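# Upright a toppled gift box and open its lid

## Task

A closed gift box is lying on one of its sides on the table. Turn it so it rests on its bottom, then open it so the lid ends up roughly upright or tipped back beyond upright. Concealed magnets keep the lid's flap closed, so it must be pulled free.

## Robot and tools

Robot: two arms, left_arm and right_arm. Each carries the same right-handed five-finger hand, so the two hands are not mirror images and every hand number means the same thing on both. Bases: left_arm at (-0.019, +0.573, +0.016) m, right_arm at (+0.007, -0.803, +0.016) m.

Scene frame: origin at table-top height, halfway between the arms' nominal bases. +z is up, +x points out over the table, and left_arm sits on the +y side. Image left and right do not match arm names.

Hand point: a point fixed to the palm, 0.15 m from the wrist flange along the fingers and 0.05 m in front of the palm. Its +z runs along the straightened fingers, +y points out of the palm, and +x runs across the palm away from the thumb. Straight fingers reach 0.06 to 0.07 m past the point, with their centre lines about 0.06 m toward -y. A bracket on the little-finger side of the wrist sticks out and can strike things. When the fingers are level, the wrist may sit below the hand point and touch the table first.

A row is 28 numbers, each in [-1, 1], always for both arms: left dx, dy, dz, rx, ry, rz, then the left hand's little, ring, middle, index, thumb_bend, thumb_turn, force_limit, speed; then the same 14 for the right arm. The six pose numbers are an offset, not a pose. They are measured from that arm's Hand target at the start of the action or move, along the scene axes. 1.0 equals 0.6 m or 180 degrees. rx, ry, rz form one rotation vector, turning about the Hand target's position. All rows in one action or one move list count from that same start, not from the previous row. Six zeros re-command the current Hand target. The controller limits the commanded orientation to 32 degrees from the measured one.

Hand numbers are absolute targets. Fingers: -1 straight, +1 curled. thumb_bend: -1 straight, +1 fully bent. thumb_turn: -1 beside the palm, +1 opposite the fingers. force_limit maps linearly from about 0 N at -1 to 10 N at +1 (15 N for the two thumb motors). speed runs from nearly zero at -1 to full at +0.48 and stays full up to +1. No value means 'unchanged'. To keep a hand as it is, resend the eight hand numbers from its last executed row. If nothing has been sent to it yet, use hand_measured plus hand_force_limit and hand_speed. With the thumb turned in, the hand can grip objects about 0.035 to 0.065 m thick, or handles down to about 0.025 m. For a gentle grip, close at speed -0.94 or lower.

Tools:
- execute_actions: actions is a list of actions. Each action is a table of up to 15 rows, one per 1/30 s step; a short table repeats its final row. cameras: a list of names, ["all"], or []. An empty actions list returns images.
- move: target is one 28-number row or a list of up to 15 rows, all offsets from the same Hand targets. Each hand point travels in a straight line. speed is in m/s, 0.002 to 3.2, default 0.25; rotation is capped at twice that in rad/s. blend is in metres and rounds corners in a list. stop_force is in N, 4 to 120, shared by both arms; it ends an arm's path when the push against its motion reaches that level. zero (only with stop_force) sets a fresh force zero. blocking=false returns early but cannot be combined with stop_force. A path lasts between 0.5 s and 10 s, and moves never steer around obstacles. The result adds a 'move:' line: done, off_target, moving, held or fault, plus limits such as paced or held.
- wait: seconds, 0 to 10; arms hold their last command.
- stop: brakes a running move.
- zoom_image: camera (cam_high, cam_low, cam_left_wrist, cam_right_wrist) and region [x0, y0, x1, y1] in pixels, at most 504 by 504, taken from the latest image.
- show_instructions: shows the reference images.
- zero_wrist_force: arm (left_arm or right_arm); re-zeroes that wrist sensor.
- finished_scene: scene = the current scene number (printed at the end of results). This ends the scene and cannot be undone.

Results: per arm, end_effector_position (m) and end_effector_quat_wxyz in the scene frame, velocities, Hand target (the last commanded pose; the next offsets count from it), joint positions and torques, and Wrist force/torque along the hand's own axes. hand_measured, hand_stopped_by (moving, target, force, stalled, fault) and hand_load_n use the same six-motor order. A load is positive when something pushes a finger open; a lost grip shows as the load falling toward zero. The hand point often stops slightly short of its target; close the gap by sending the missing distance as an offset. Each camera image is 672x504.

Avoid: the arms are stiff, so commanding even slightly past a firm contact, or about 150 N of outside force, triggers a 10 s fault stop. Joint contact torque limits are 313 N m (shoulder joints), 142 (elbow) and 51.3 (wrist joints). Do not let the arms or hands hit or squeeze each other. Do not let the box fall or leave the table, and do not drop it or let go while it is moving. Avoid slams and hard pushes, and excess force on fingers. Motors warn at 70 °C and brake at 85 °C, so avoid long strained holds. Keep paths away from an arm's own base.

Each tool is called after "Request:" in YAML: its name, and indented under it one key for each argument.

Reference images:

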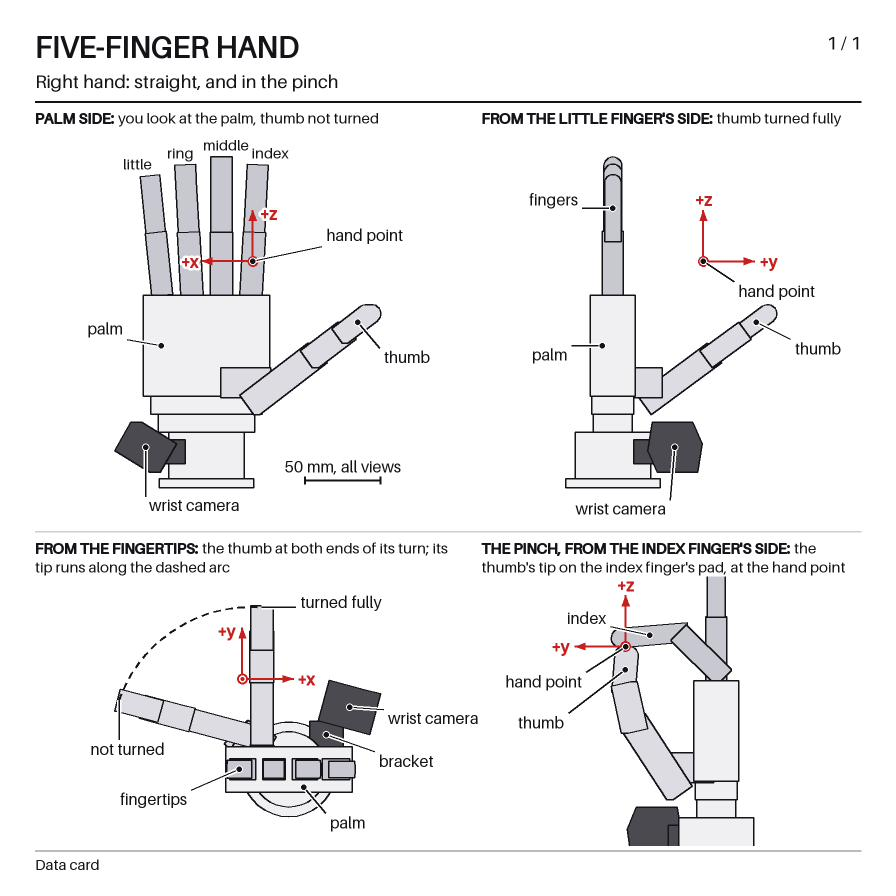

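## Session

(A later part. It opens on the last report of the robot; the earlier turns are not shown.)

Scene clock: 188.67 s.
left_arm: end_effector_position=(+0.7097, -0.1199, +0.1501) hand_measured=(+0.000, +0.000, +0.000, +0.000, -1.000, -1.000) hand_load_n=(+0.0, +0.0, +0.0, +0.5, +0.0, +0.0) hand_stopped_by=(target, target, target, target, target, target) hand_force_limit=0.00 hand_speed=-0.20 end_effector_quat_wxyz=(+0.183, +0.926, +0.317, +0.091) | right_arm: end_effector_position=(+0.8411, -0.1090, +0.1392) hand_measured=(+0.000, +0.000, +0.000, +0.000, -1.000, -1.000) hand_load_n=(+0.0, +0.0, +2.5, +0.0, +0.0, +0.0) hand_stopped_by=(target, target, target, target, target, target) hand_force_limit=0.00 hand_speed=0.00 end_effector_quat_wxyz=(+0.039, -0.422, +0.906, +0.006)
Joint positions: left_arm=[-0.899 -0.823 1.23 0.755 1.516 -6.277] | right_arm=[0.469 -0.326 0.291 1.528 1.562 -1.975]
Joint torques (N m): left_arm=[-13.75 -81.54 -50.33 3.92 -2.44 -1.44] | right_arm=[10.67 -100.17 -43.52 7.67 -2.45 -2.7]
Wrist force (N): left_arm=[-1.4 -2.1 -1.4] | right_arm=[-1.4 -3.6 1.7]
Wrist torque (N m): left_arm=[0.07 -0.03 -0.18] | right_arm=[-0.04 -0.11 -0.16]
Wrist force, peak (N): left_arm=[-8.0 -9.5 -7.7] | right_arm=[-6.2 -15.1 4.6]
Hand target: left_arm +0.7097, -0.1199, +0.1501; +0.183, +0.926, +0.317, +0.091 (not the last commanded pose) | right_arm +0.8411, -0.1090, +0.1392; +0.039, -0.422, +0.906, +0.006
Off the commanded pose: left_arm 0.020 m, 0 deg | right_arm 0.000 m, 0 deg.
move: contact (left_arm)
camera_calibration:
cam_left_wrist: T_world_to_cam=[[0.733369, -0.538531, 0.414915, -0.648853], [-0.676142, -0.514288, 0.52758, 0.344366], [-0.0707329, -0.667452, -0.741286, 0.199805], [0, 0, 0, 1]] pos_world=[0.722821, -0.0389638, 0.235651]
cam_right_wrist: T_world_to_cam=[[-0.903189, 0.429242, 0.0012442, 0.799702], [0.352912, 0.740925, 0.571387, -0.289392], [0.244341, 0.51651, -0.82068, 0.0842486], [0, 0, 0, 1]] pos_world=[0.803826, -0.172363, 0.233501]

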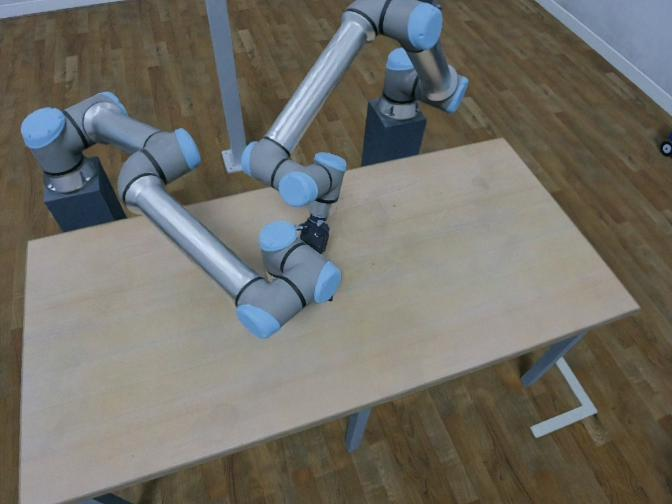

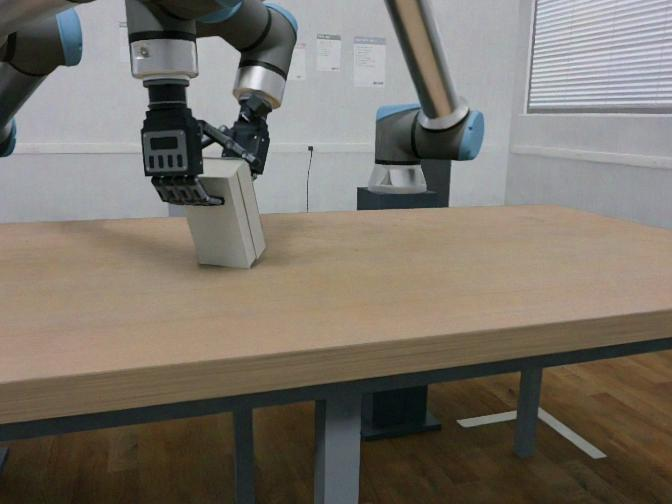

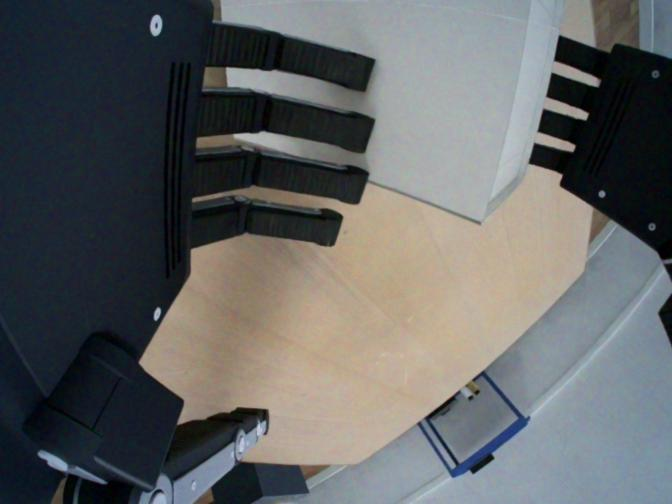

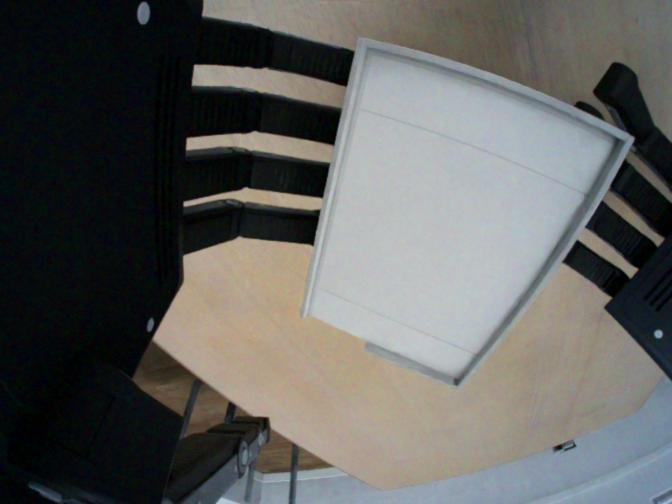

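Request:
move:
  target: [0.0324,-0.026,0,0,0,0,0,0,0,0,-1,-1,0,-0.2,0.043,-0.0345,-0.0375,0,0,0,0,0,0,0,-1,-1,0,0]
  speed: 0.06
  cameras: ["cam_low","cam_right_wrist"]

Scene clock: 194.97 s.
left_arm: end_effector_position=(+0.7292, -0.1355, +0.1501) hand_measured=(+0.000, +0.000, +0.000, +0.000, -1.000, -1.000) hand_load_n=(+0.0, +0.0, +0.0, +0.0, +0.0, +0.0) hand_stopped_by=(target, target, target, target, target, target) hand_force_limit=0.00 hand_speed=-0.20 end_effector_quat_wxyz=(+0.183, +0.926, +0.317, +0.091) | right_arm: end_effector_position=(+0.8669, -0.1297, +0.1166) hand_measured=(+0.000, +0.000, +0.000, +0.000, -1.000, -1.000) hand_load_n=(+0.0, +0.0, +0.5, +0.0, -0.5, +0.0) hand_stopped_by=(target, target, target, target, target, target) hand_force_limit=0.00 hand_speed=0.00 end_effector_quat_wxyz=(+0.039, -0.422, +0.906, +0.006)
Joint positions: left_arm=[-0.892 -0.782 1.156 0.788 1.519 -6.271] | right_arm=[0.44 -0.274 0.224 1.543 1.56 -2.003]
Joint torques (N m): left_arm=[1.4 -105.2 -26.58 -0.16 1.43 0.11] | right_arm=[10.61 -128.74 -36.65 5.24 -0.41 3.33]
Wrist force (N): left_arm=[0.4 0.2 0.1] | right_arm=[-0.3 -0.9 0.1]
Wrist torque (N m): left_arm=[-0.02 -0.08 -0.07] | right_arm=[-0.09 -0.04 -0.02]
Wrist force, peak (N): left_arm=[-1.5 -3.0 -1.7] | right_arm=[-1.4 -3.8 1.8]
Hand target: left_arm +0.7291, -0.1355, +0.1501; +0.183, +0.926, +0.317, +0.091 | right_arm +0.8669, -0.1297, +0.1167; +0.039, -0.422, +0.906, +0.006
Off the commanded pose: left_arm 0.000 m, 0 deg | right_arm 0.000 m, 0 deg.
move: done
camera_calibration:
cam_right_wrist: T_world_to_cam=[[-0.903258, 0.429097, 0.00124111, 0.832081], [0.3528, 0.740999, 0.57136, -0.270094], [0.244249, 0.516523, -0.820699, 0.0701998], [0, 0, 0, 1]] pos_world=[0.829727, -0.193164, 0.210901]
Images, in order (width x height): cam_low 672x504, cam_right_wrist 672x504.

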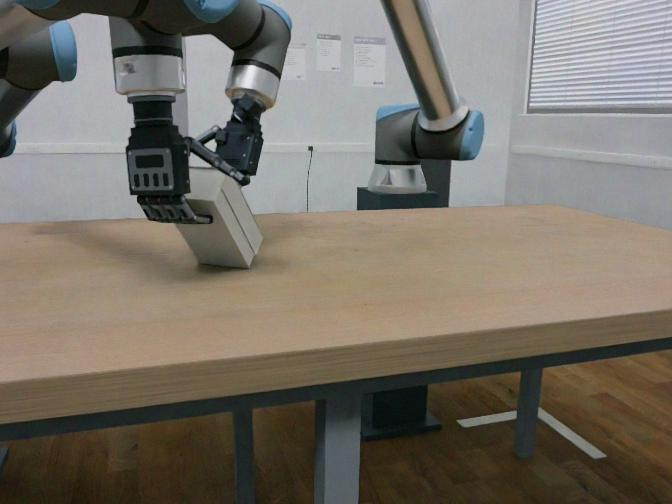

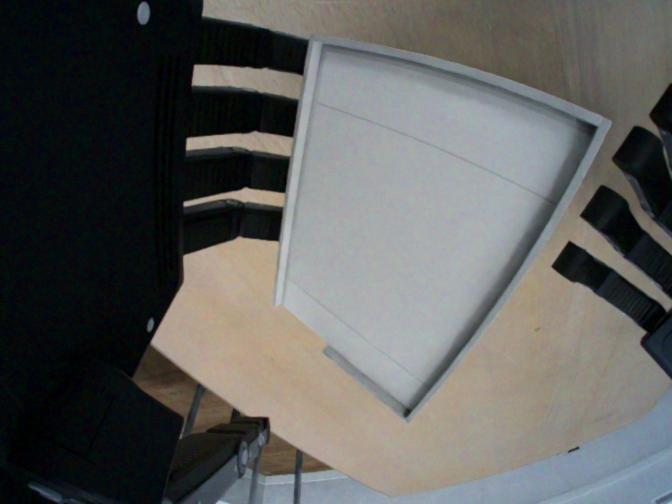

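Request:
move:
  target:
    - [0,0,0,0,0,0,0,0,0,0,-1,-1,0,-0.2,0.0337,-0.0272,-0.058,0,0,0,0,0,0,0,-1,-1,0,0]
    - [0,0,0,0,0,0,0,0,0,0,-1,-1,0,-0.2,0.0473,-0.0381,-0.109,0,0,0,0,0,0,0,-1,-1,0,0]
    - [0,0,0,0,0,0,0,0,0,0,-1,-1,0,-0.2,0.0506,-0.0408,-0.1325,0,0,0,0,0,0,0,-1,-1,0,0]
  speed: 0.07
  blend: 0.01
  cameras: ["cam_low","cam_right_wrist","cam_left_wrist"]

Scene clock: 202.07 s.
left_arm: end_effector_position=(+0.7291, -0.1355, +0.1501) hand_measured=(+0.000, +0.000, +0.000, +0.000, -1.000, -1.000) hand_load_n=(+0.0, +0.0, +0.0, +0.0, +0.0, +0.0) hand_stopped_by=(target, target, target, target, target, target) hand_force_limit=0.00 hand_speed=-0.20 end_effector_quat_wxyz=(+0.183, +0.926, +0.317, +0.091) | right_arm: end_effector_position=(+0.8973, -0.1542, +0.0368) hand_measured=(+0.000, +0.000, +0.000, +0.000, -1.000, -1.000) hand_load_n=(+0.0, +0.5, +0.0, +0.5, +0.0, +0.0) hand_stopped_by=(target, target, target, target, target, target) hand_force_limit=0.00 hand_speed=0.00 end_effector_quat_wxyz=(+0.039, -0.422, +0.906, +0.006)
Joint positions: left_arm=[-0.892 -0.782 1.156 0.788 1.519 -6.271] | right_arm=[0.407 -0.195 0.203 1.486 1.557 -2.036]
Joint torques (N m): left_arm=[-15.24 -104.14 -27.57 0.74 -0.56 -1.18] | right_arm=[7.54 -132.27 -48.31 6.73 -1.64 -0.63]
Wrist force (N): left_arm=[0.4 0.4 0.4] | right_arm=[0.0 -0.2 0.5]
Wrist torque (N m): left_arm=[-0.01 -0.09 -0.07] | right_arm=[-0.07 -0.07 0.00]
Wrist force, peak (N): left_arm=[0.6 0.4 0.5] | right_arm=[0.2 -0.4 1.8]
Hand target: left_arm +0.7291, -0.1355, +0.1501; +0.183, +0.926, +0.317, +0.091 | right_arm +0.8972, -0.1542, +0.0372; +0.039, -0.422, +0.906, +0.006
Off the commanded pose: left_arm 0.000 m, 0 deg | right_arm 0.000 m, 0 deg.
move: done; blend cut to 0.0072 m at target 2
camera_calibration:
cam_left_wrist: T_world_to_cam=[[0.733364, -0.53858, 0.41486, -0.671467], [-0.676136, -0.514243, 0.527631, 0.349447], [-0.0708323, -0.667447, -0.74128, 0.190838], [0, 0, 0, 1]] pos_world=[0.742221, -0.054564, 0.235651]
cam_right_wrist: T_world_to_cam=[[-0.903226, 0.429163, 0.00129374, 0.870132], [0.352882, 0.740961, 0.571359, -0.217149], [0.244248, 0.516523, -0.820699, 0.0099389], [0, 0, 0, 1]] pos_world=[0.860127, -0.217663, 0.131101]
Images, in order (width x height): cam_low 672x504, cam_left_wrist 672x504, cam_right_wrist 672x504.

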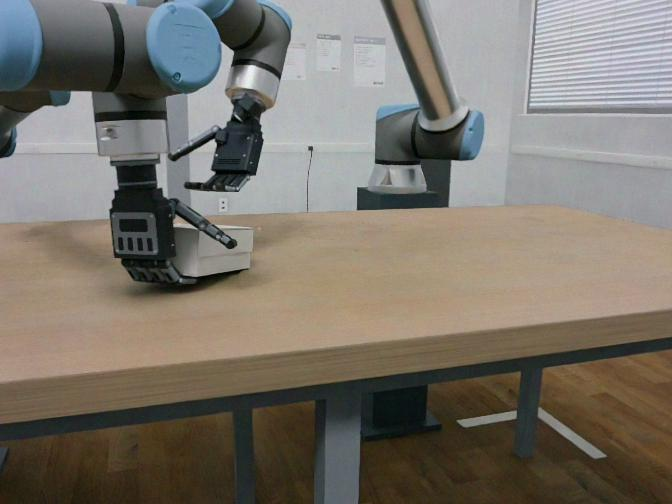

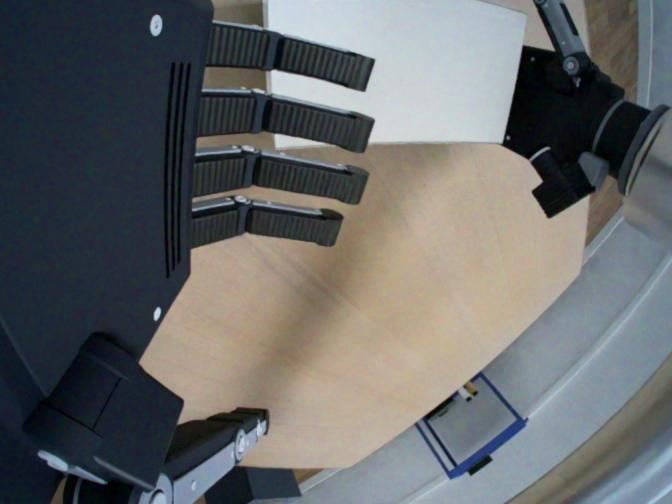

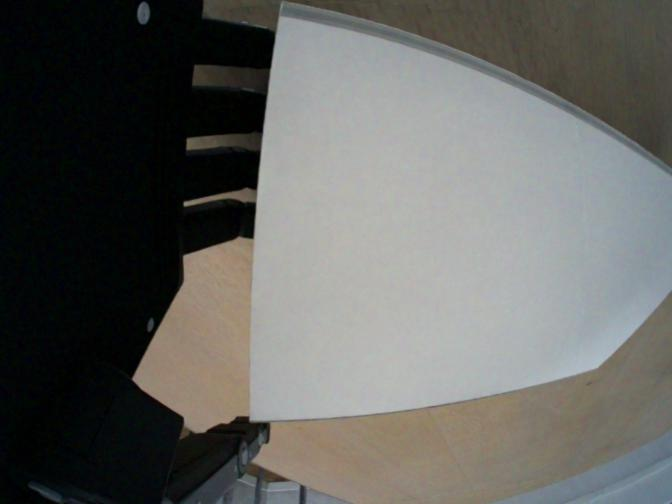

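Request:
move:
  target: [0.110,-0.036,-0.06,0,0,0,0,0,0,0,-1,-1,0,-0.2,0,0,0,0,0,0,0,0,0,0,-1,-1,0,0]
  speed: 0.15

Request:
move:
  target: [0,0,-0.1,0,0,0,0,0,0,0,-1,-1,0,-0.2,0,0,0,0,0,0,0,0,0,0,-1,-1,0,0]
  speed: 0.03
  stop_force: 5
  cameras: ["cam_low","cam_right_wrist","cam_left_wrist"]

Scene clock: 212.17 s.
left_arm: end_effector_position=(+0.7952, -0.1570, +0.1141) hand_measured=(+0.000, +0.000, +0.000, +0.000, -1.000, -1.000) hand_load_n=(+0.0, +0.0, +0.0, +0.0, +0.0, +0.0) hand_stopped_by=(target, target, target, target, target, target) hand_force_limit=0.00 hand_speed=-0.20 end_effector_quat_wxyz=(+0.183, +0.926, +0.317, +0.091) | right_arm: end_effector_position=(+0.8973, -0.1541, +0.0372) hand_measured=(+0.000, +0.000, +0.000, +0.000, -1.000, -1.000) hand_load_n=(+0.0, +0.0, +0.0, +0.5, +0.0, +0.0) hand_stopped_by=(target, target, target, target, target, target) hand_force_limit=0.00 hand_speed=0.00 end_effector_quat_wxyz=(+0.039, -0.422, +0.906, +0.006)
Joint positions: left_arm=[-0.849 -0.644 0.965 0.839 1.536 -6.232] | right_arm=[0.407 -0.195 0.203 1.486 1.557 -2.036]
Joint torques (N m): left_arm=[-15.93 -93.9 -39.63 0.74 -1.15 -1.95] | right_arm=[10.92 -123.44 -48.27 6.81 0.78 2.81]
Wrist force (N): left_arm=[0.0 0.1 0.4] | right_arm=[0.2 -0.4 0.5]
Wrist torque (N m): left_arm=[-0.05 -0.05 -0.07] | right_arm=[-0.10 -0.10 0.01]
Wrist force, peak (N): left_arm=[0.9 0.8 1.5] | right_arm=[0.3 -0.2 1.1]
Hand target: left_arm +0.7951, -0.1571, +0.1141; +0.183, +0.926, +0.317, +0.091 | right_arm +0.8972, -0.1542, +0.0372; +0.039, -0.422, +0.906, +0.006
Off the commanded pose: left_arm 0.000 m, 0 deg | right_arm 0.000 m, 0 deg.
move: done

Scene clock: 213.50 s.
left_arm: end_effector_position=(+0.7951, -0.1571, +0.1060) hand_measured=(+0.000, +0.000, +0.000, +0.000, -1.000, -1.000) hand_load_n=(+0.0, +0.0, +0.0, -2.5, +0.0, +0.0) hand_stopped_by=(target, target, target, target, target, target) hand_force_limit=0.00 hand_speed=-0.20 end_effector_quat_wxyz=(+0.183, +0.926, +0.317, +0.091) | right_arm: end_effector_position=(+0.8972, -0.1541, +0.0372) hand_measured=(+0.000, +0.000, +0.000, +0.000, -1.000, -1.000) hand_load_n=(+0.0, +0.0, +0.0, +0.5, +0.0, +0.0) hand_stopped_by=(target, target, target, target, target, target) hand_force_limit=0.00 hand_speed=0.00 end_effector_quat_wxyz=(+0.039, -0.422, +0.906, +0.006)
Joint positions: left_arm=[-0.849 -0.638 0.97 0.829 1.536 -6.232] | right_arm=[0.407 -0.195 0.203 1.486 1.557 -2.036]
Joint torques (N m): left_arm=[-3.35 -105.65 -47.45 2.02 -1.3 -1.2] | right_arm=[9.36 -112.07 -47.74 6.9 1.14 2.62]
Wrist force (N): left_arm=[0.2 2.3 -3.9] | right_arm=[0.1 0.0 1.4]
Wrist torque (N m): left_arm=[0.12 -0.03 -0.04] | right_arm=[-0.08 -0.08 0.01]
Wrist force, peak (N): left_arm=[-0.7 6.8 -21.9] | right_arm=[0.6 0.3 6.5]
Hand target: left_arm +0.7952, -0.1571, +0.1060; +0.183, +0.926, +0.317, +0.091 (not the last commanded pose) | right_arm +0.8972, -0.1542, +0.0372; +0.039, -0.422, +0.906, +0.006
Off the commanded pose: left_arm 0.052 m, 0 deg | right_arm 0.000 m, 0 deg.
move: contact (left_arm)
camera_calibration:
cam_left_wrist: T_world_to_cam=[[0.733364, -0.53858, 0.41486, -0.713207], [-0.676136, -0.514243, 0.527631, 0.406233], [-0.0708323, -0.667447, -0.74128, 0.148406], [0, 0, 0, 1]] pos_world=[0.808221, -0.076164, 0.191551]
cam_right_wrist: T_world_to_cam=[[-0.903189, 0.429242, 0.0012442, 0.869989], [0.352912, 0.740925, 0.571387, -0.217454], [0.244341, 0.51651, -0.82068, 0.0101535], [0, 0, 0, 1]] pos_world=[0.860026, -0.217563, 0.131501]
Images, in order (width x height): cam_low 672x504, cam_left_wrist 672x504, cam_right_wrist 672x504.

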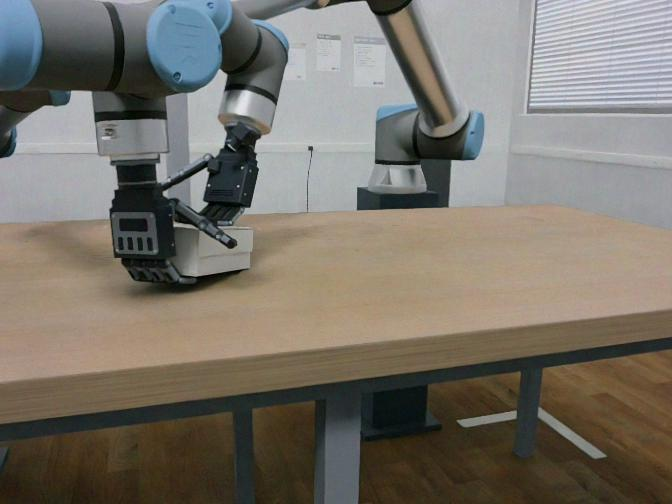

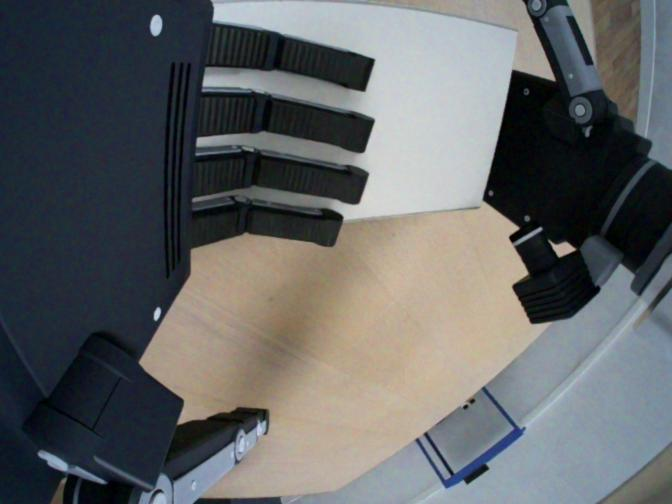

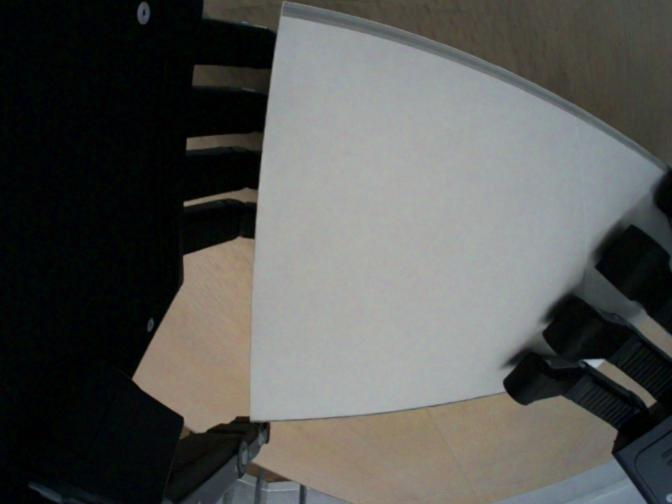

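Request:
move:
  target: [0,0,0,0,0,0,0,0,0,0,-1,-1,0,-0.2,0.050,-0.088,0,0,0,0,0,0,0,0,-1,-1,0,0]
  speed: 0.08
  cameras: ["cam_low","cam_right_wrist","cam_left_wrist"]

Scene clock: 219.90 s.
left_arm: end_effector_position=(+0.7952, -0.1571, +0.1060) hand_measured=(+0.000, +0.000, +0.000, +0.000, -1.000, -1.000) hand_load_n=(+0.0, +0.0, +0.0, +0.5, +0.0, +0.0) hand_stopped_by=(target, target, target, target, target, target) hand_force_limit=0.00 hand_speed=-0.20 end_effector_quat_wxyz=(+0.183, +0.926, +0.317, +0.091) | right_arm: end_effector_position=(+0.9273, -0.2071, +0.0373) hand_measured=(+0.000, +0.000, +0.000, +0.000, -1.000, -1.000) hand_load_n=(+0.0, +0.0, +0.0, +0.5, +0.0, +0.0) hand_stopped_by=(target, target, target, target, target, target) hand_force_limit=0.00 hand_speed=0.00 end_effector_quat_wxyz=(+0.039, -0.422, +0.906, +0.006)
Joint positions: left_arm=[-0.849 -0.638 0.97 0.829 1.536 -6.232] | right_arm=[0.349 -0.207 0.226 1.475 1.553 -2.094]
Joint torques (N m): left_arm=[13.45 -107.24 -47.48 1.74 0.22 1.24] | right_arm=[8.12 -103.59 -48.13 6.06 -0.82 3.44]
Wrist force (N): left_arm=[0.1 0.0 0.3] | right_arm=[0.1 0.4 0.8]
Wrist torque (N m): left_arm=[-0.05 -0.05 -0.06] | right_arm=[0.04 -0.11 0.04]
Wrist force, peak (N): left_arm=[0.0 2.0 -4.2] | right_arm=[0.3 -0.1 1.7]
Hand target: left_arm +0.7952, -0.1571, +0.1060; +0.183, +0.926, +0.317, +0.091 | right_arm +0.9272, -0.2070, +0.0372; +0.039, -0.422, +0.906, +0.006
Off the commanded pose: left_arm 0.000 m, 0 deg | right_arm 0.000 m, 0 deg.
move: done
camera_calibration:
cam_left_wrist: T_world_to_cam=[[0.733372, -0.538504, 0.414945, -0.713266], [-0.676137, -0.514253, 0.52762, 0.406182], [-0.0707387, -0.667501, -0.741241, 0.148392], [0, 0, 0, 1]] pos_world=[0.808221, -0.0761641, 0.191651]
cam_right_wrist: T_world_to_cam=[[-0.903295, 0.429019, 0.00112183, 0.919934], [0.352634, 0.740972, 0.571498, -0.188691], [0.244353, 0.516627, -0.820603, 0.0302153], [0, 0, 0, 1]] pos_world=[0.890127, -0.270465, 0.131599]
Images, in order (width x height): cam_low 672x504, cam_left_wrist 672x504, cam_right_wrist 672x504.

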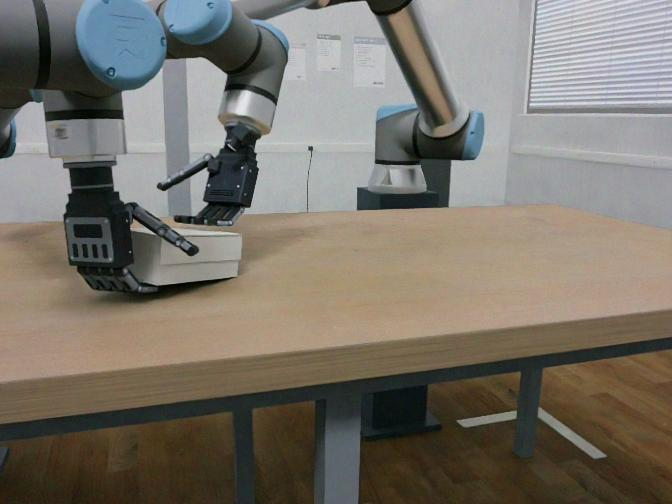

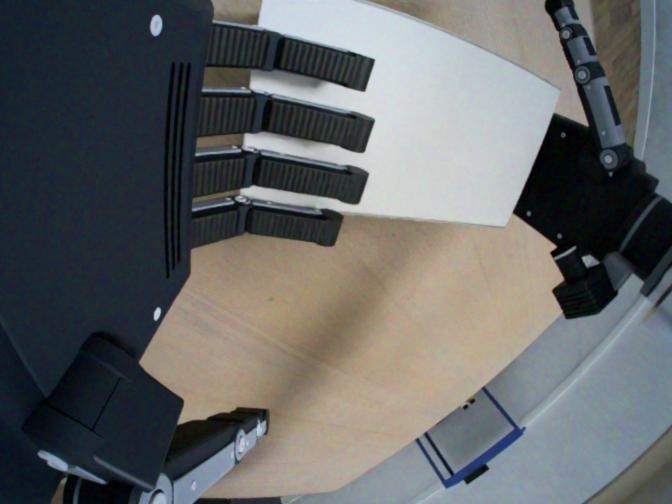

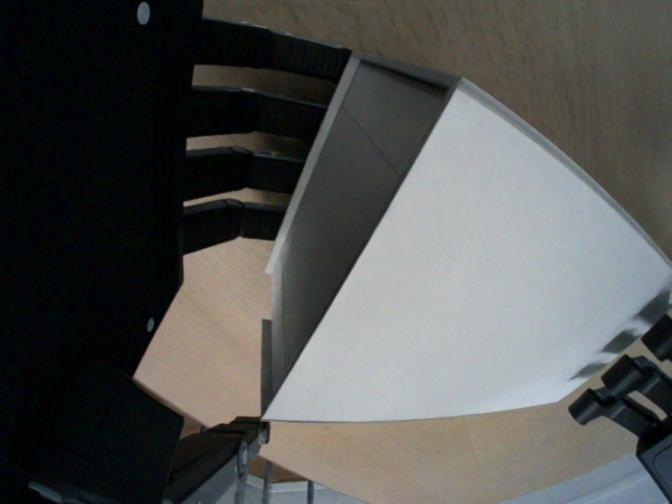

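Request:
move:
  target: [0,0,-0.08,0,0,0,0,0,0,0,-1,-1,0,-0.2,0,0,0,0,0,0,0,0,0,0,-1,-1,0,0]
  speed: 0.03
  stop_force: 9

Request:
move:
  target: [0,0,0,0,0,0,0,0,0,0,-1,-1,0,-0.2,0.058,-0.075,0,0,0,0,0,0,0,0,-1,-1,0,0]
  speed: 0.25
  cameras: ["all"]

Scene clock: 227.90 s.
left_arm: end_effector_position=(+0.7952, -0.1571, +0.0995) hand_measured=(+0.000, +0.000, +0.000, +0.000, -1.000, -1.000) hand_load_n=(+0.0, +0.0, +0.0, -3.0, +0.0, +0.0) hand_stopped_by=(target, target, target, target, target, target) hand_force_limit=0.00 hand_speed=-0.20 end_effector_quat_wxyz=(+0.183, +0.926, +0.317, +0.091) | right_arm: end_effector_position=(+0.9272, -0.2070, +0.0372) hand_measured=(+0.000, +0.000, +0.000, +0.000, -1.000, -1.000) hand_load_n=(+0.5, +0.0, +0.0, +0.5, +0.0, +0.0) hand_stopped_by=(target, target, target, target, target, target) hand_force_limit=0.00 hand_speed=0.00 end_effector_quat_wxyz=(+0.039, -0.422, +0.906, +0.006)
Joint positions: left_arm=[-0.849 -0.634 0.974 0.82 1.536 -6.232] | right_arm=[0.349 -0.206 0.226 1.475 1.553 -2.093]
Joint torques (N m): left_arm=[14.55 -92.14 -46.76 2.11 -0.54 1.19] | right_arm=[11.46 -102.36 -48 6.76 1.68 3.26]
Wrist force (N): left_arm=[-0.3 1.8 -6.6] | right_arm=[0.0 0.0 0.7]
Wrist torque (N m): left_arm=[0.18 -0.05 -0.07] | right_arm=[0.00 -0.08 -0.03]
Wrist force, peak (N): left_arm=[-2.9 4.4 -23.4] | right_arm=[-0.3 -0.3 1.7]
Hand target: left_arm +0.7952, -0.1571, +0.0995; +0.183, +0.926, +0.317, +0.091 (not the last commanded pose) | right_arm +0.9272, -0.2070, +0.0372; +0.039, -0.422, +0.906, +0.006
Off the commanded pose: left_arm 0.042 m, 0 deg | right_arm 0.000 m, 0 deg.
move: contact (left_arm)

Scene clock: 228.83 s.
left_arm: end_effector_position=(+0.7952, -0.1572, +0.0995) hand_measured=(+0.000, +0.000, +0.000, +0.000, -1.000, -1.000) hand_load_n=(+0.0, +0.0, +0.0, -3.5, +0.0, +0.0) hand_stopped_by=(target, target, target, target, target, target) hand_force_limit=0.00 hand_speed=-0.20 end_effector_quat_wxyz=(+0.183, +0.926, +0.317, +0.091) | right_arm: end_effector_position=(+0.9612, -0.2523, +0.0370) hand_measured=(+0.000, +0.000, +0.000, +0.000, -1.000, -1.000) hand_load_n=(+0.0, +0.0, -0.5, +0.0, +0.0, +0.0) hand_stopped_by=(target, target, target, target, target, target) hand_force_limit=0.00 hand_speed=0.00 end_effector_quat_wxyz=(+0.042, -0.421, +0.906, +0.006)
Joint positions: left_arm=[-0.849 -0.634 0.974 0.82 1.536 -6.232] | right_arm=[0.298 -0.114 0.035 1.569 1.548 -2.143]
Joint torques (N m): left_arm=[13.32 -88.84 -44.27 1.43 -1.82 1.38] | right_arm=[3.87 -109.6 -48.16 4.68 0.71 3.39]
Wrist force (N): left_arm=[0.2 2.6 -5.6] | right_arm=[0.2 0.0 -0.6]
Wrist torque (N m): left_arm=[0.08 -0.06 -0.05] | right_arm=[0.04 -0.03 -0.06]
Wrist force, peak (N): left_arm=[-0.4 2.0 -6.4] | right_arm=[-0.3 1.6 0.2]
Hand target: left_arm +0.7952, -0.1571, +0.0995; +0.183, +0.926, +0.317, +0.091 | right_arm +0.9620, -0.2520, +0.0372; +0.039, -0.422, +0.906, +0.006
Off the commanded pose: left_arm 0.000 m, 0 deg | right_arm 0.001 m, 0 deg.
elbow stopped short (right arm): the move would have taken joint 3 (elbow) straighter than the controller allows.
move: done
camera_calibration:
cam_left_wrist: T_world_to_cam=[[0.73329, -0.538533, 0.415053, -0.710598], [-0.676227, -0.514149, 0.527606, 0.409763], [-0.0707342, -0.667558, -0.741191, 0.143563], [0, 0, 0, 1]] pos_world=[0.808322, -0.0761646, 0.18515]
cam_right_wrist: T_world_to_cam=[[-0.902608, 0.43046, -0.00194821, 0.969741], [0.351176, 0.738963, 0.574987, -0.166154], [0.248948, 0.518303, -0.81816, 0.0411058], [0, 0, 0, 1]] pos_world=[0.923412, -0.315958, 0.131057]

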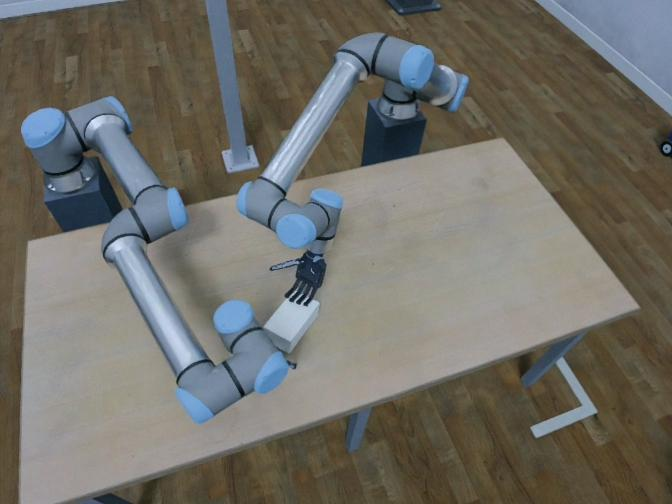

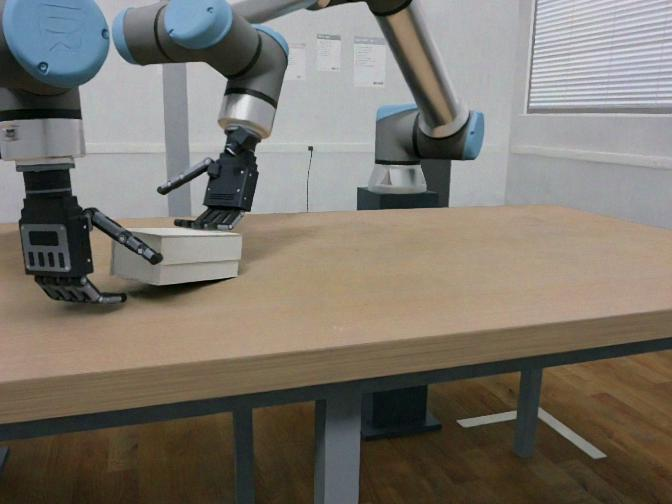

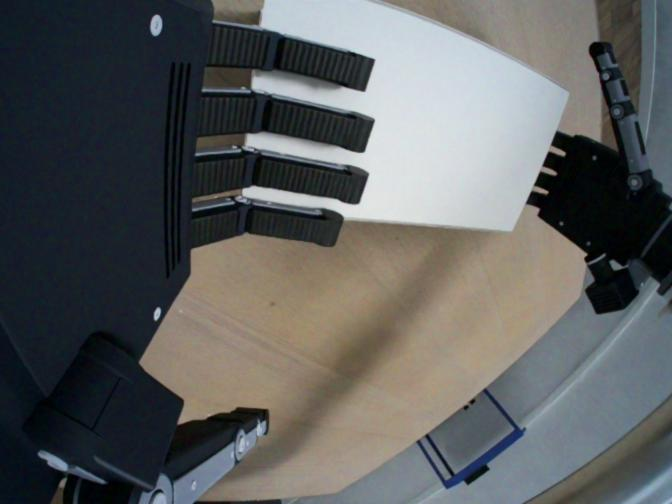

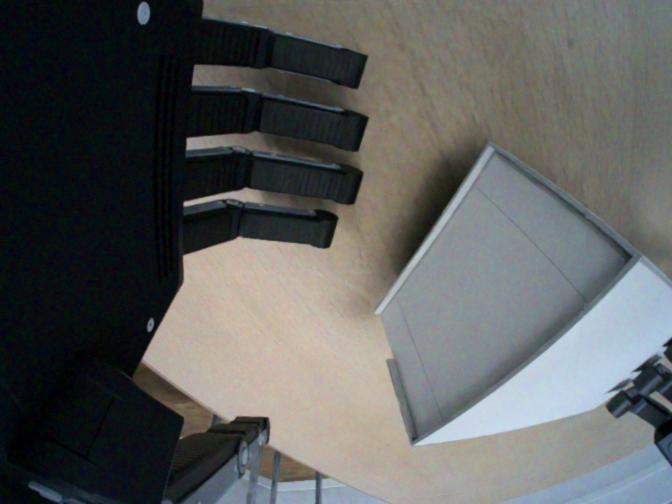

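Request:
move:
  target: [0,0,0.05,0,0,0,0,0,0,0,-1,-1,0,-0.2,0,0,0,0,0,0,0,0,0,0,-1,-1,0,0]
  speed: 0.03
  cameras: ["all"]

Request:
zoom_image:
  camera: "cam_low"
  region: [80, 200, 270, 320]

Request:
zoom_image:
  camera: "cam_high"
  region: [240, 270, 350, 370]

Scene clock: 236.97 s.
left_arm: end_effector_position=(+0.7952, -0.1572, +0.1298) hand_measured=(+0.000, +0.000, +0.000, +0.000, -1.000, -1.000) hand_load_n=(+0.0, +0.0, +0.0, +0.0, +0.0, +0.0) hand_stopped_by=(target, target, target, target, target, target) hand_force_limit=0.00 hand_speed=-0.20 end_effector_quat_wxyz=(+0.183, +0.926, +0.317, +0.091) | right_arm: end_effector_position=(+0.9612, -0.2524, +0.0371) hand_measured=(+0.000, +0.000, +0.000, +0.000, -1.000, -1.000) hand_load_n=(+0.0, +0.0, -0.5, +0.0, +0.0, +0.0) hand_stopped_by=(target, target, target, target, target, target) hand_force_limit=0.00 hand_speed=0.00 end_effector_quat_wxyz=(+0.042, -0.421, +0.906, +0.006)
Joint positions: left_arm=[-0.849 -0.653 0.954 0.859 1.536 -6.232] | right_arm=[0.298 -0.114 0.035 1.569 1.548 -2.143]
Joint torques (N m): left_arm=[12.34 -93.79 -35.88 1.55 -1.05 1.05] | right_arm=[-5.9 -100.89 -47.89 3.64 1.52 3.26]
Wrist force (N): left_arm=[0.1 0.2 0.3] | right_arm=[0.1 0.1 -0.2]
Wrist torque (N m): left_arm=[-0.04 -0.05 -0.05] | right_arm=[0.04 -0.04 -0.07]
Wrist force, peak (N): left_arm=[0.1 2.9 -6.1] | right_arm=[0.4 0.4 -0.6]
Hand target: left_arm +0.7952, -0.1571, +0.1295; +0.183, +0.926, +0.317, +0.091 | right_arm +0.9620, -0.2520, +0.0372; +0.039, -0.422, +0.906, +0.006
Off the commanded pose: left_arm 0.000 m, 0 deg | right_arm 0.001 m, 0 deg.
elbow stopped short (right arm): the move would have taken joint 3 (elbow) straighter than the controller allows.
move: done
camera_calibration:
cam_left_wrist: T_world_to_cam=[[0.733298, -0.538457, 0.415137, -0.723152], [-0.676228, -0.514159, 0.527595, 0.393831], [-0.0706405, -0.667612, -0.741151, 0.165859], [0, 0, 0, 1]] pos_world=[0.808322, -0.0761647, 0.21535]
cam_right_wrist: T_world_to_cam=[[-0.902589, 0.430499, -0.00208119, 0.969753], [0.351148, 0.739, 0.574955, -0.166113], [0.249056, 0.518218, -0.818182, 0.0409823], [0, 0, 0, 1]] pos_world=[0.923411, -0.315958, 0.131057]

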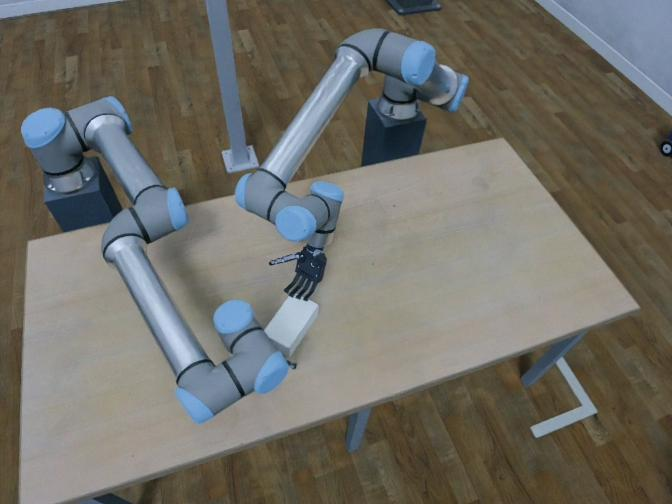

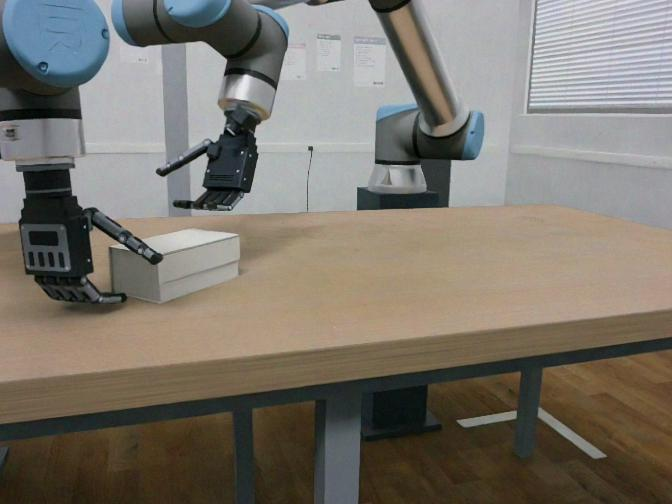

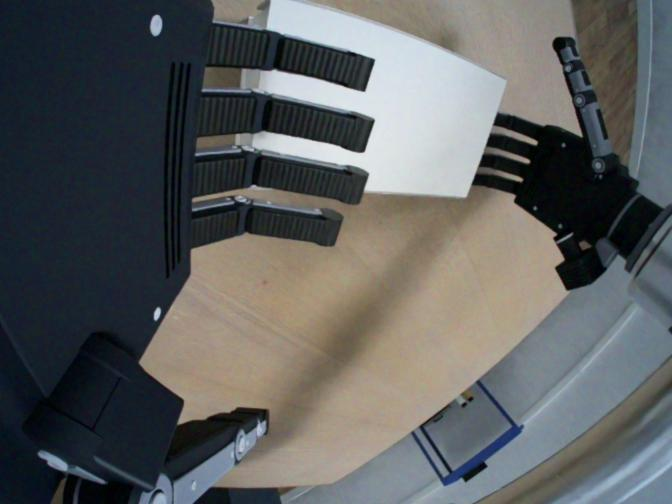

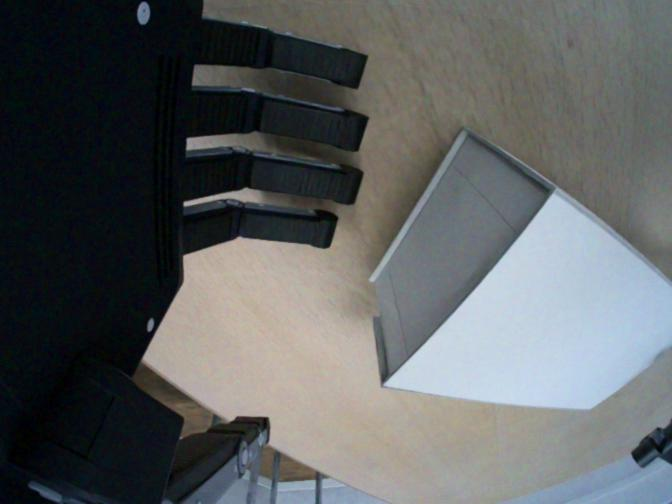

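Scaled by 2.653.

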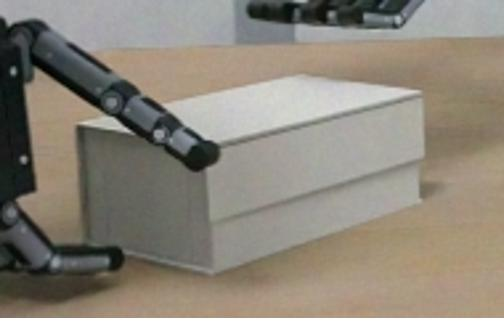

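Scaled by 4.582.

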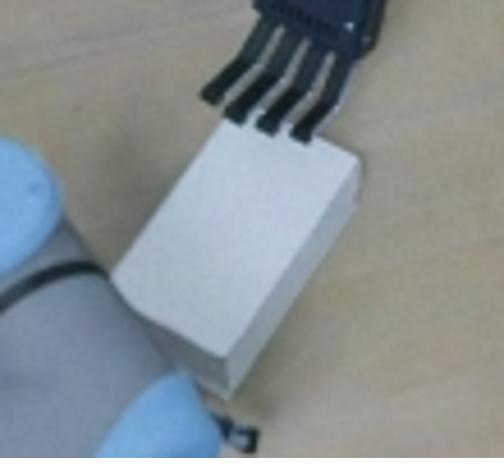

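Request:
move:
  target:
    - [0,0,0.2,0,0,0,0,0,0,0,-1,-1,0,-0.2,0,0,0,0,0,0,0,0,0,0,-1,-1,0,0]
    - [0.175,0.212,0.13,0.126,-0.142,-0.436,0,0,0,0,-1,-1,0,-0.2,0,0,0,0,0,0,0,0,0,0,-1,-1,0,0]
    - [0.158,0.153,-0.06,0.126,-0.142,-0.436,0,0,0,0,-1,-1,0,-0.2,0,0,0,0,0,0,0,0,0,0,-1,-1,0,0]
  speed: 0.4
  blend: [0.03,0.03,0]

Request:
move:
  target: [0,0,-0.097,0,0,0,0,0,0,0,-1,-1,0,-0.2,0,0,0,0,0,0,0,0,0,0,-1,-1,0,0]
  speed: 0.04
  stop_force: 4
  cameras: ["all"]

Scene clock: 275.77 s.
left_arm: end_effector_position=(+0.8900, -0.0654, +0.0937) hand_measured=(+0.000, +0.000, +0.000, +0.000, -1.000, -1.000) hand_load_n=(+0.0, +0.0, +0.0, +0.0, +0.0, +0.0) hand_stopped_by=(target, target, target, target, target, target) hand_force_limit=0.00 hand_speed=-0.20 end_effector_quat_wxyz=(+0.089, +0.891, -0.398, +0.198) | right_arm: end_effector_position=(+0.9612, -0.2524, +0.0371) hand_measured=(+0.000, +0.000, +0.000, +0.000, -1.000, -1.000) hand_load_n=(+0.0, +0.5, +0.0, +0.0, +0.0, +0.0) hand_stopped_by=(target, target, target, target, target, target) hand_force_limit=0.00 hand_speed=0.00 end_effector_quat_wxyz=(+0.042, -0.421, +0.906, +0.006)
Joint positions: left_arm=[-0.686 -0.384 0.433 1.089 1.629 -4.59] | right_arm=[0.298 -0.114 0.035 1.569 1.548 -2.143]
Joint torques (N m): left_arm=[14.87 -112.54 -33.59 0.89 2.41 2.31] | right_arm=[-1.94 -100.93 -48.41 3.44 0.31 3.11]
Wrist force (N): left_arm=[0.9 -0.5 -0.3] | right_arm=[0.2 0.2 -0.3]
Wrist torque (N m): left_arm=[0.00 -0.08 0.08] | right_arm=[0.06 -0.04 -0.07]
Wrist force, peak (N): left_arm=[1.6 -2.3 -2.9] | right_arm=[0.3 0.0 -0.6]
Hand target: left_arm +0.8900, -0.0653, +0.0935; +0.089, +0.891, -0.398, +0.197 | right_arm +0.9620, -0.2520, +0.0372; +0.039, -0.422, +0.906, +0.006
Off the commanded pose: left_arm 0.000 m, 0 deg | right_arm 0.001 m, 0 deg.
elbow stopped short (right arm): the move would have taken joint 3 (elbow) straighter than the controller allows.
move: done

Scene clock: 278.37 s.
left_arm: end_effector_position=(+0.8900, -0.0653, +0.0353) hand_measured=(+0.000, +0.000, +0.000, +0.000, -1.000, -1.000) hand_load_n=(+0.0, +0.0, +0.0, +0.0, +0.0, +0.0) hand_stopped_by=(target, target, target, target, target, target) hand_force_limit=0.00 hand_speed=-0.20 end_effector_quat_wxyz=(+0.089, +0.891, -0.398, +0.197) | right_arm: end_effector_position=(+0.9612, -0.2524, +0.0371) hand_measured=(+0.000, +0.000, +0.000, +0.000, -1.000, -1.000) hand_load_n=(+0.0, +0.0, +0.0, +0.0, +0.0, +0.0) hand_stopped_by=(target, target, target, target, target, target) hand_force_limit=0.00 hand_speed=0.00 end_effector_quat_wxyz=(+0.042, -0.421, +0.906, +0.006)
Joint positions: left_arm=[-0.686 -0.365 0.497 1.006 1.629 -4.59] | right_arm=[0.298 -0.114 0.035 1.569 1.548 -2.143]
Joint torques (N m): left_arm=[13.93 -126.59 -52.25 4.58 0.94 -0.8] | right_arm=[-1.75 -100.59 -48.13 3.57 -0.17 2.79]
Wrist force (N): left_arm=[0.8 -0.8 -0.1] | right_arm=[-0.1 0.2 -0.5]
Wrist torque (N m): left_arm=[-0.06 -0.07 0.07] | right_arm=[0.06 0.01 -0.09]
Wrist force, peak (N): left_arm=[1.4 -0.2 -0.6] | right_arm=[0.0 0.5 -0.5]
Hand target: left_arm +0.8900, -0.0653, +0.0353; +0.089, +0.891, -0.398, +0.197 | right_arm +0.9620, -0.2520, +0.0372; +0.039, -0.422, +0.906, +0.006
Off the commanded pose: left_arm 0.000 m, 0 deg | right_arm 0.001 m, 0 deg.
elbow stopped short (right arm): the move would have taken joint 3 (elbow) straighter than the controller allows.
move: done
camera_calibration:
cam_left_wrist: T_world_to_cam=[[-0.565736, -0.814365, 0.129428, 0.444207], [-0.803659, 0.579682, 0.134541, 0.753717], [-0.184592, -0.0279016, -0.982419, 0.315556], [0, 0, 0, 1]] pos_world=[0.915285, -0.0663647, 0.151109]
cam_right_wrist: T_world_to_cam=[[-0.902574, 0.43053, -0.00205636, 0.969746], [0.351186, 0.738982, 0.574955, -0.166154], [0.249055, 0.518217, -0.818182, 0.0409829], [0, 0, 0, 1]] pos_world=[0.923411, -0.315958, 0.131057]

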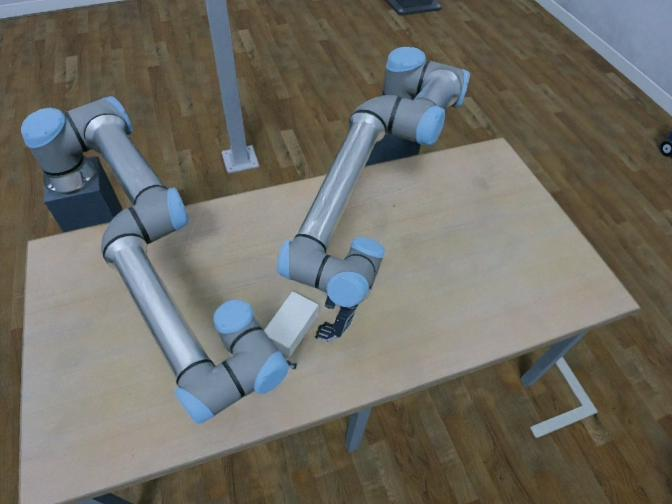

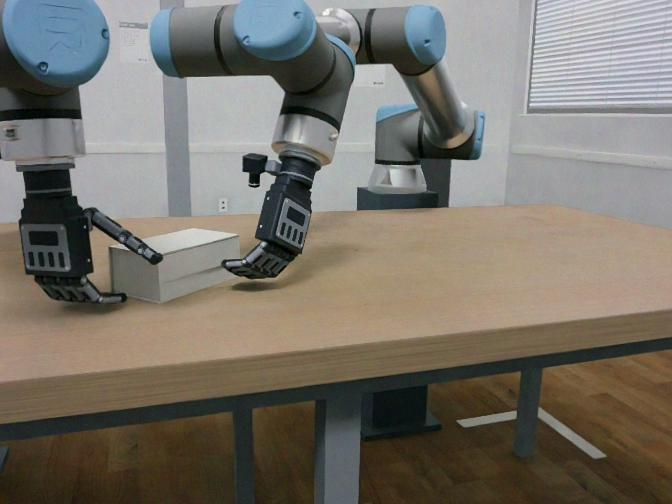

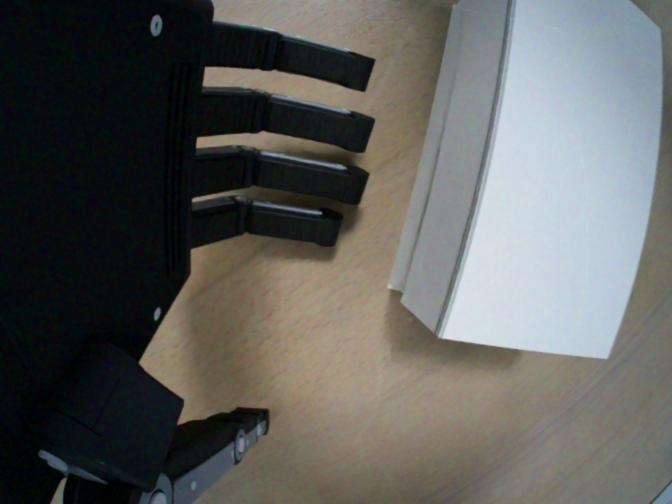

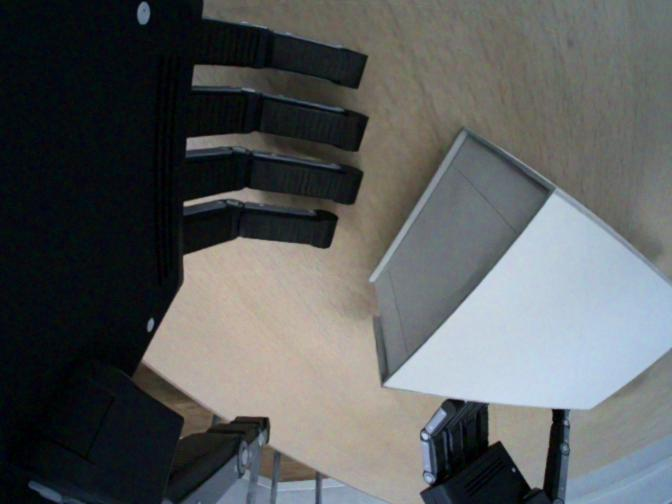

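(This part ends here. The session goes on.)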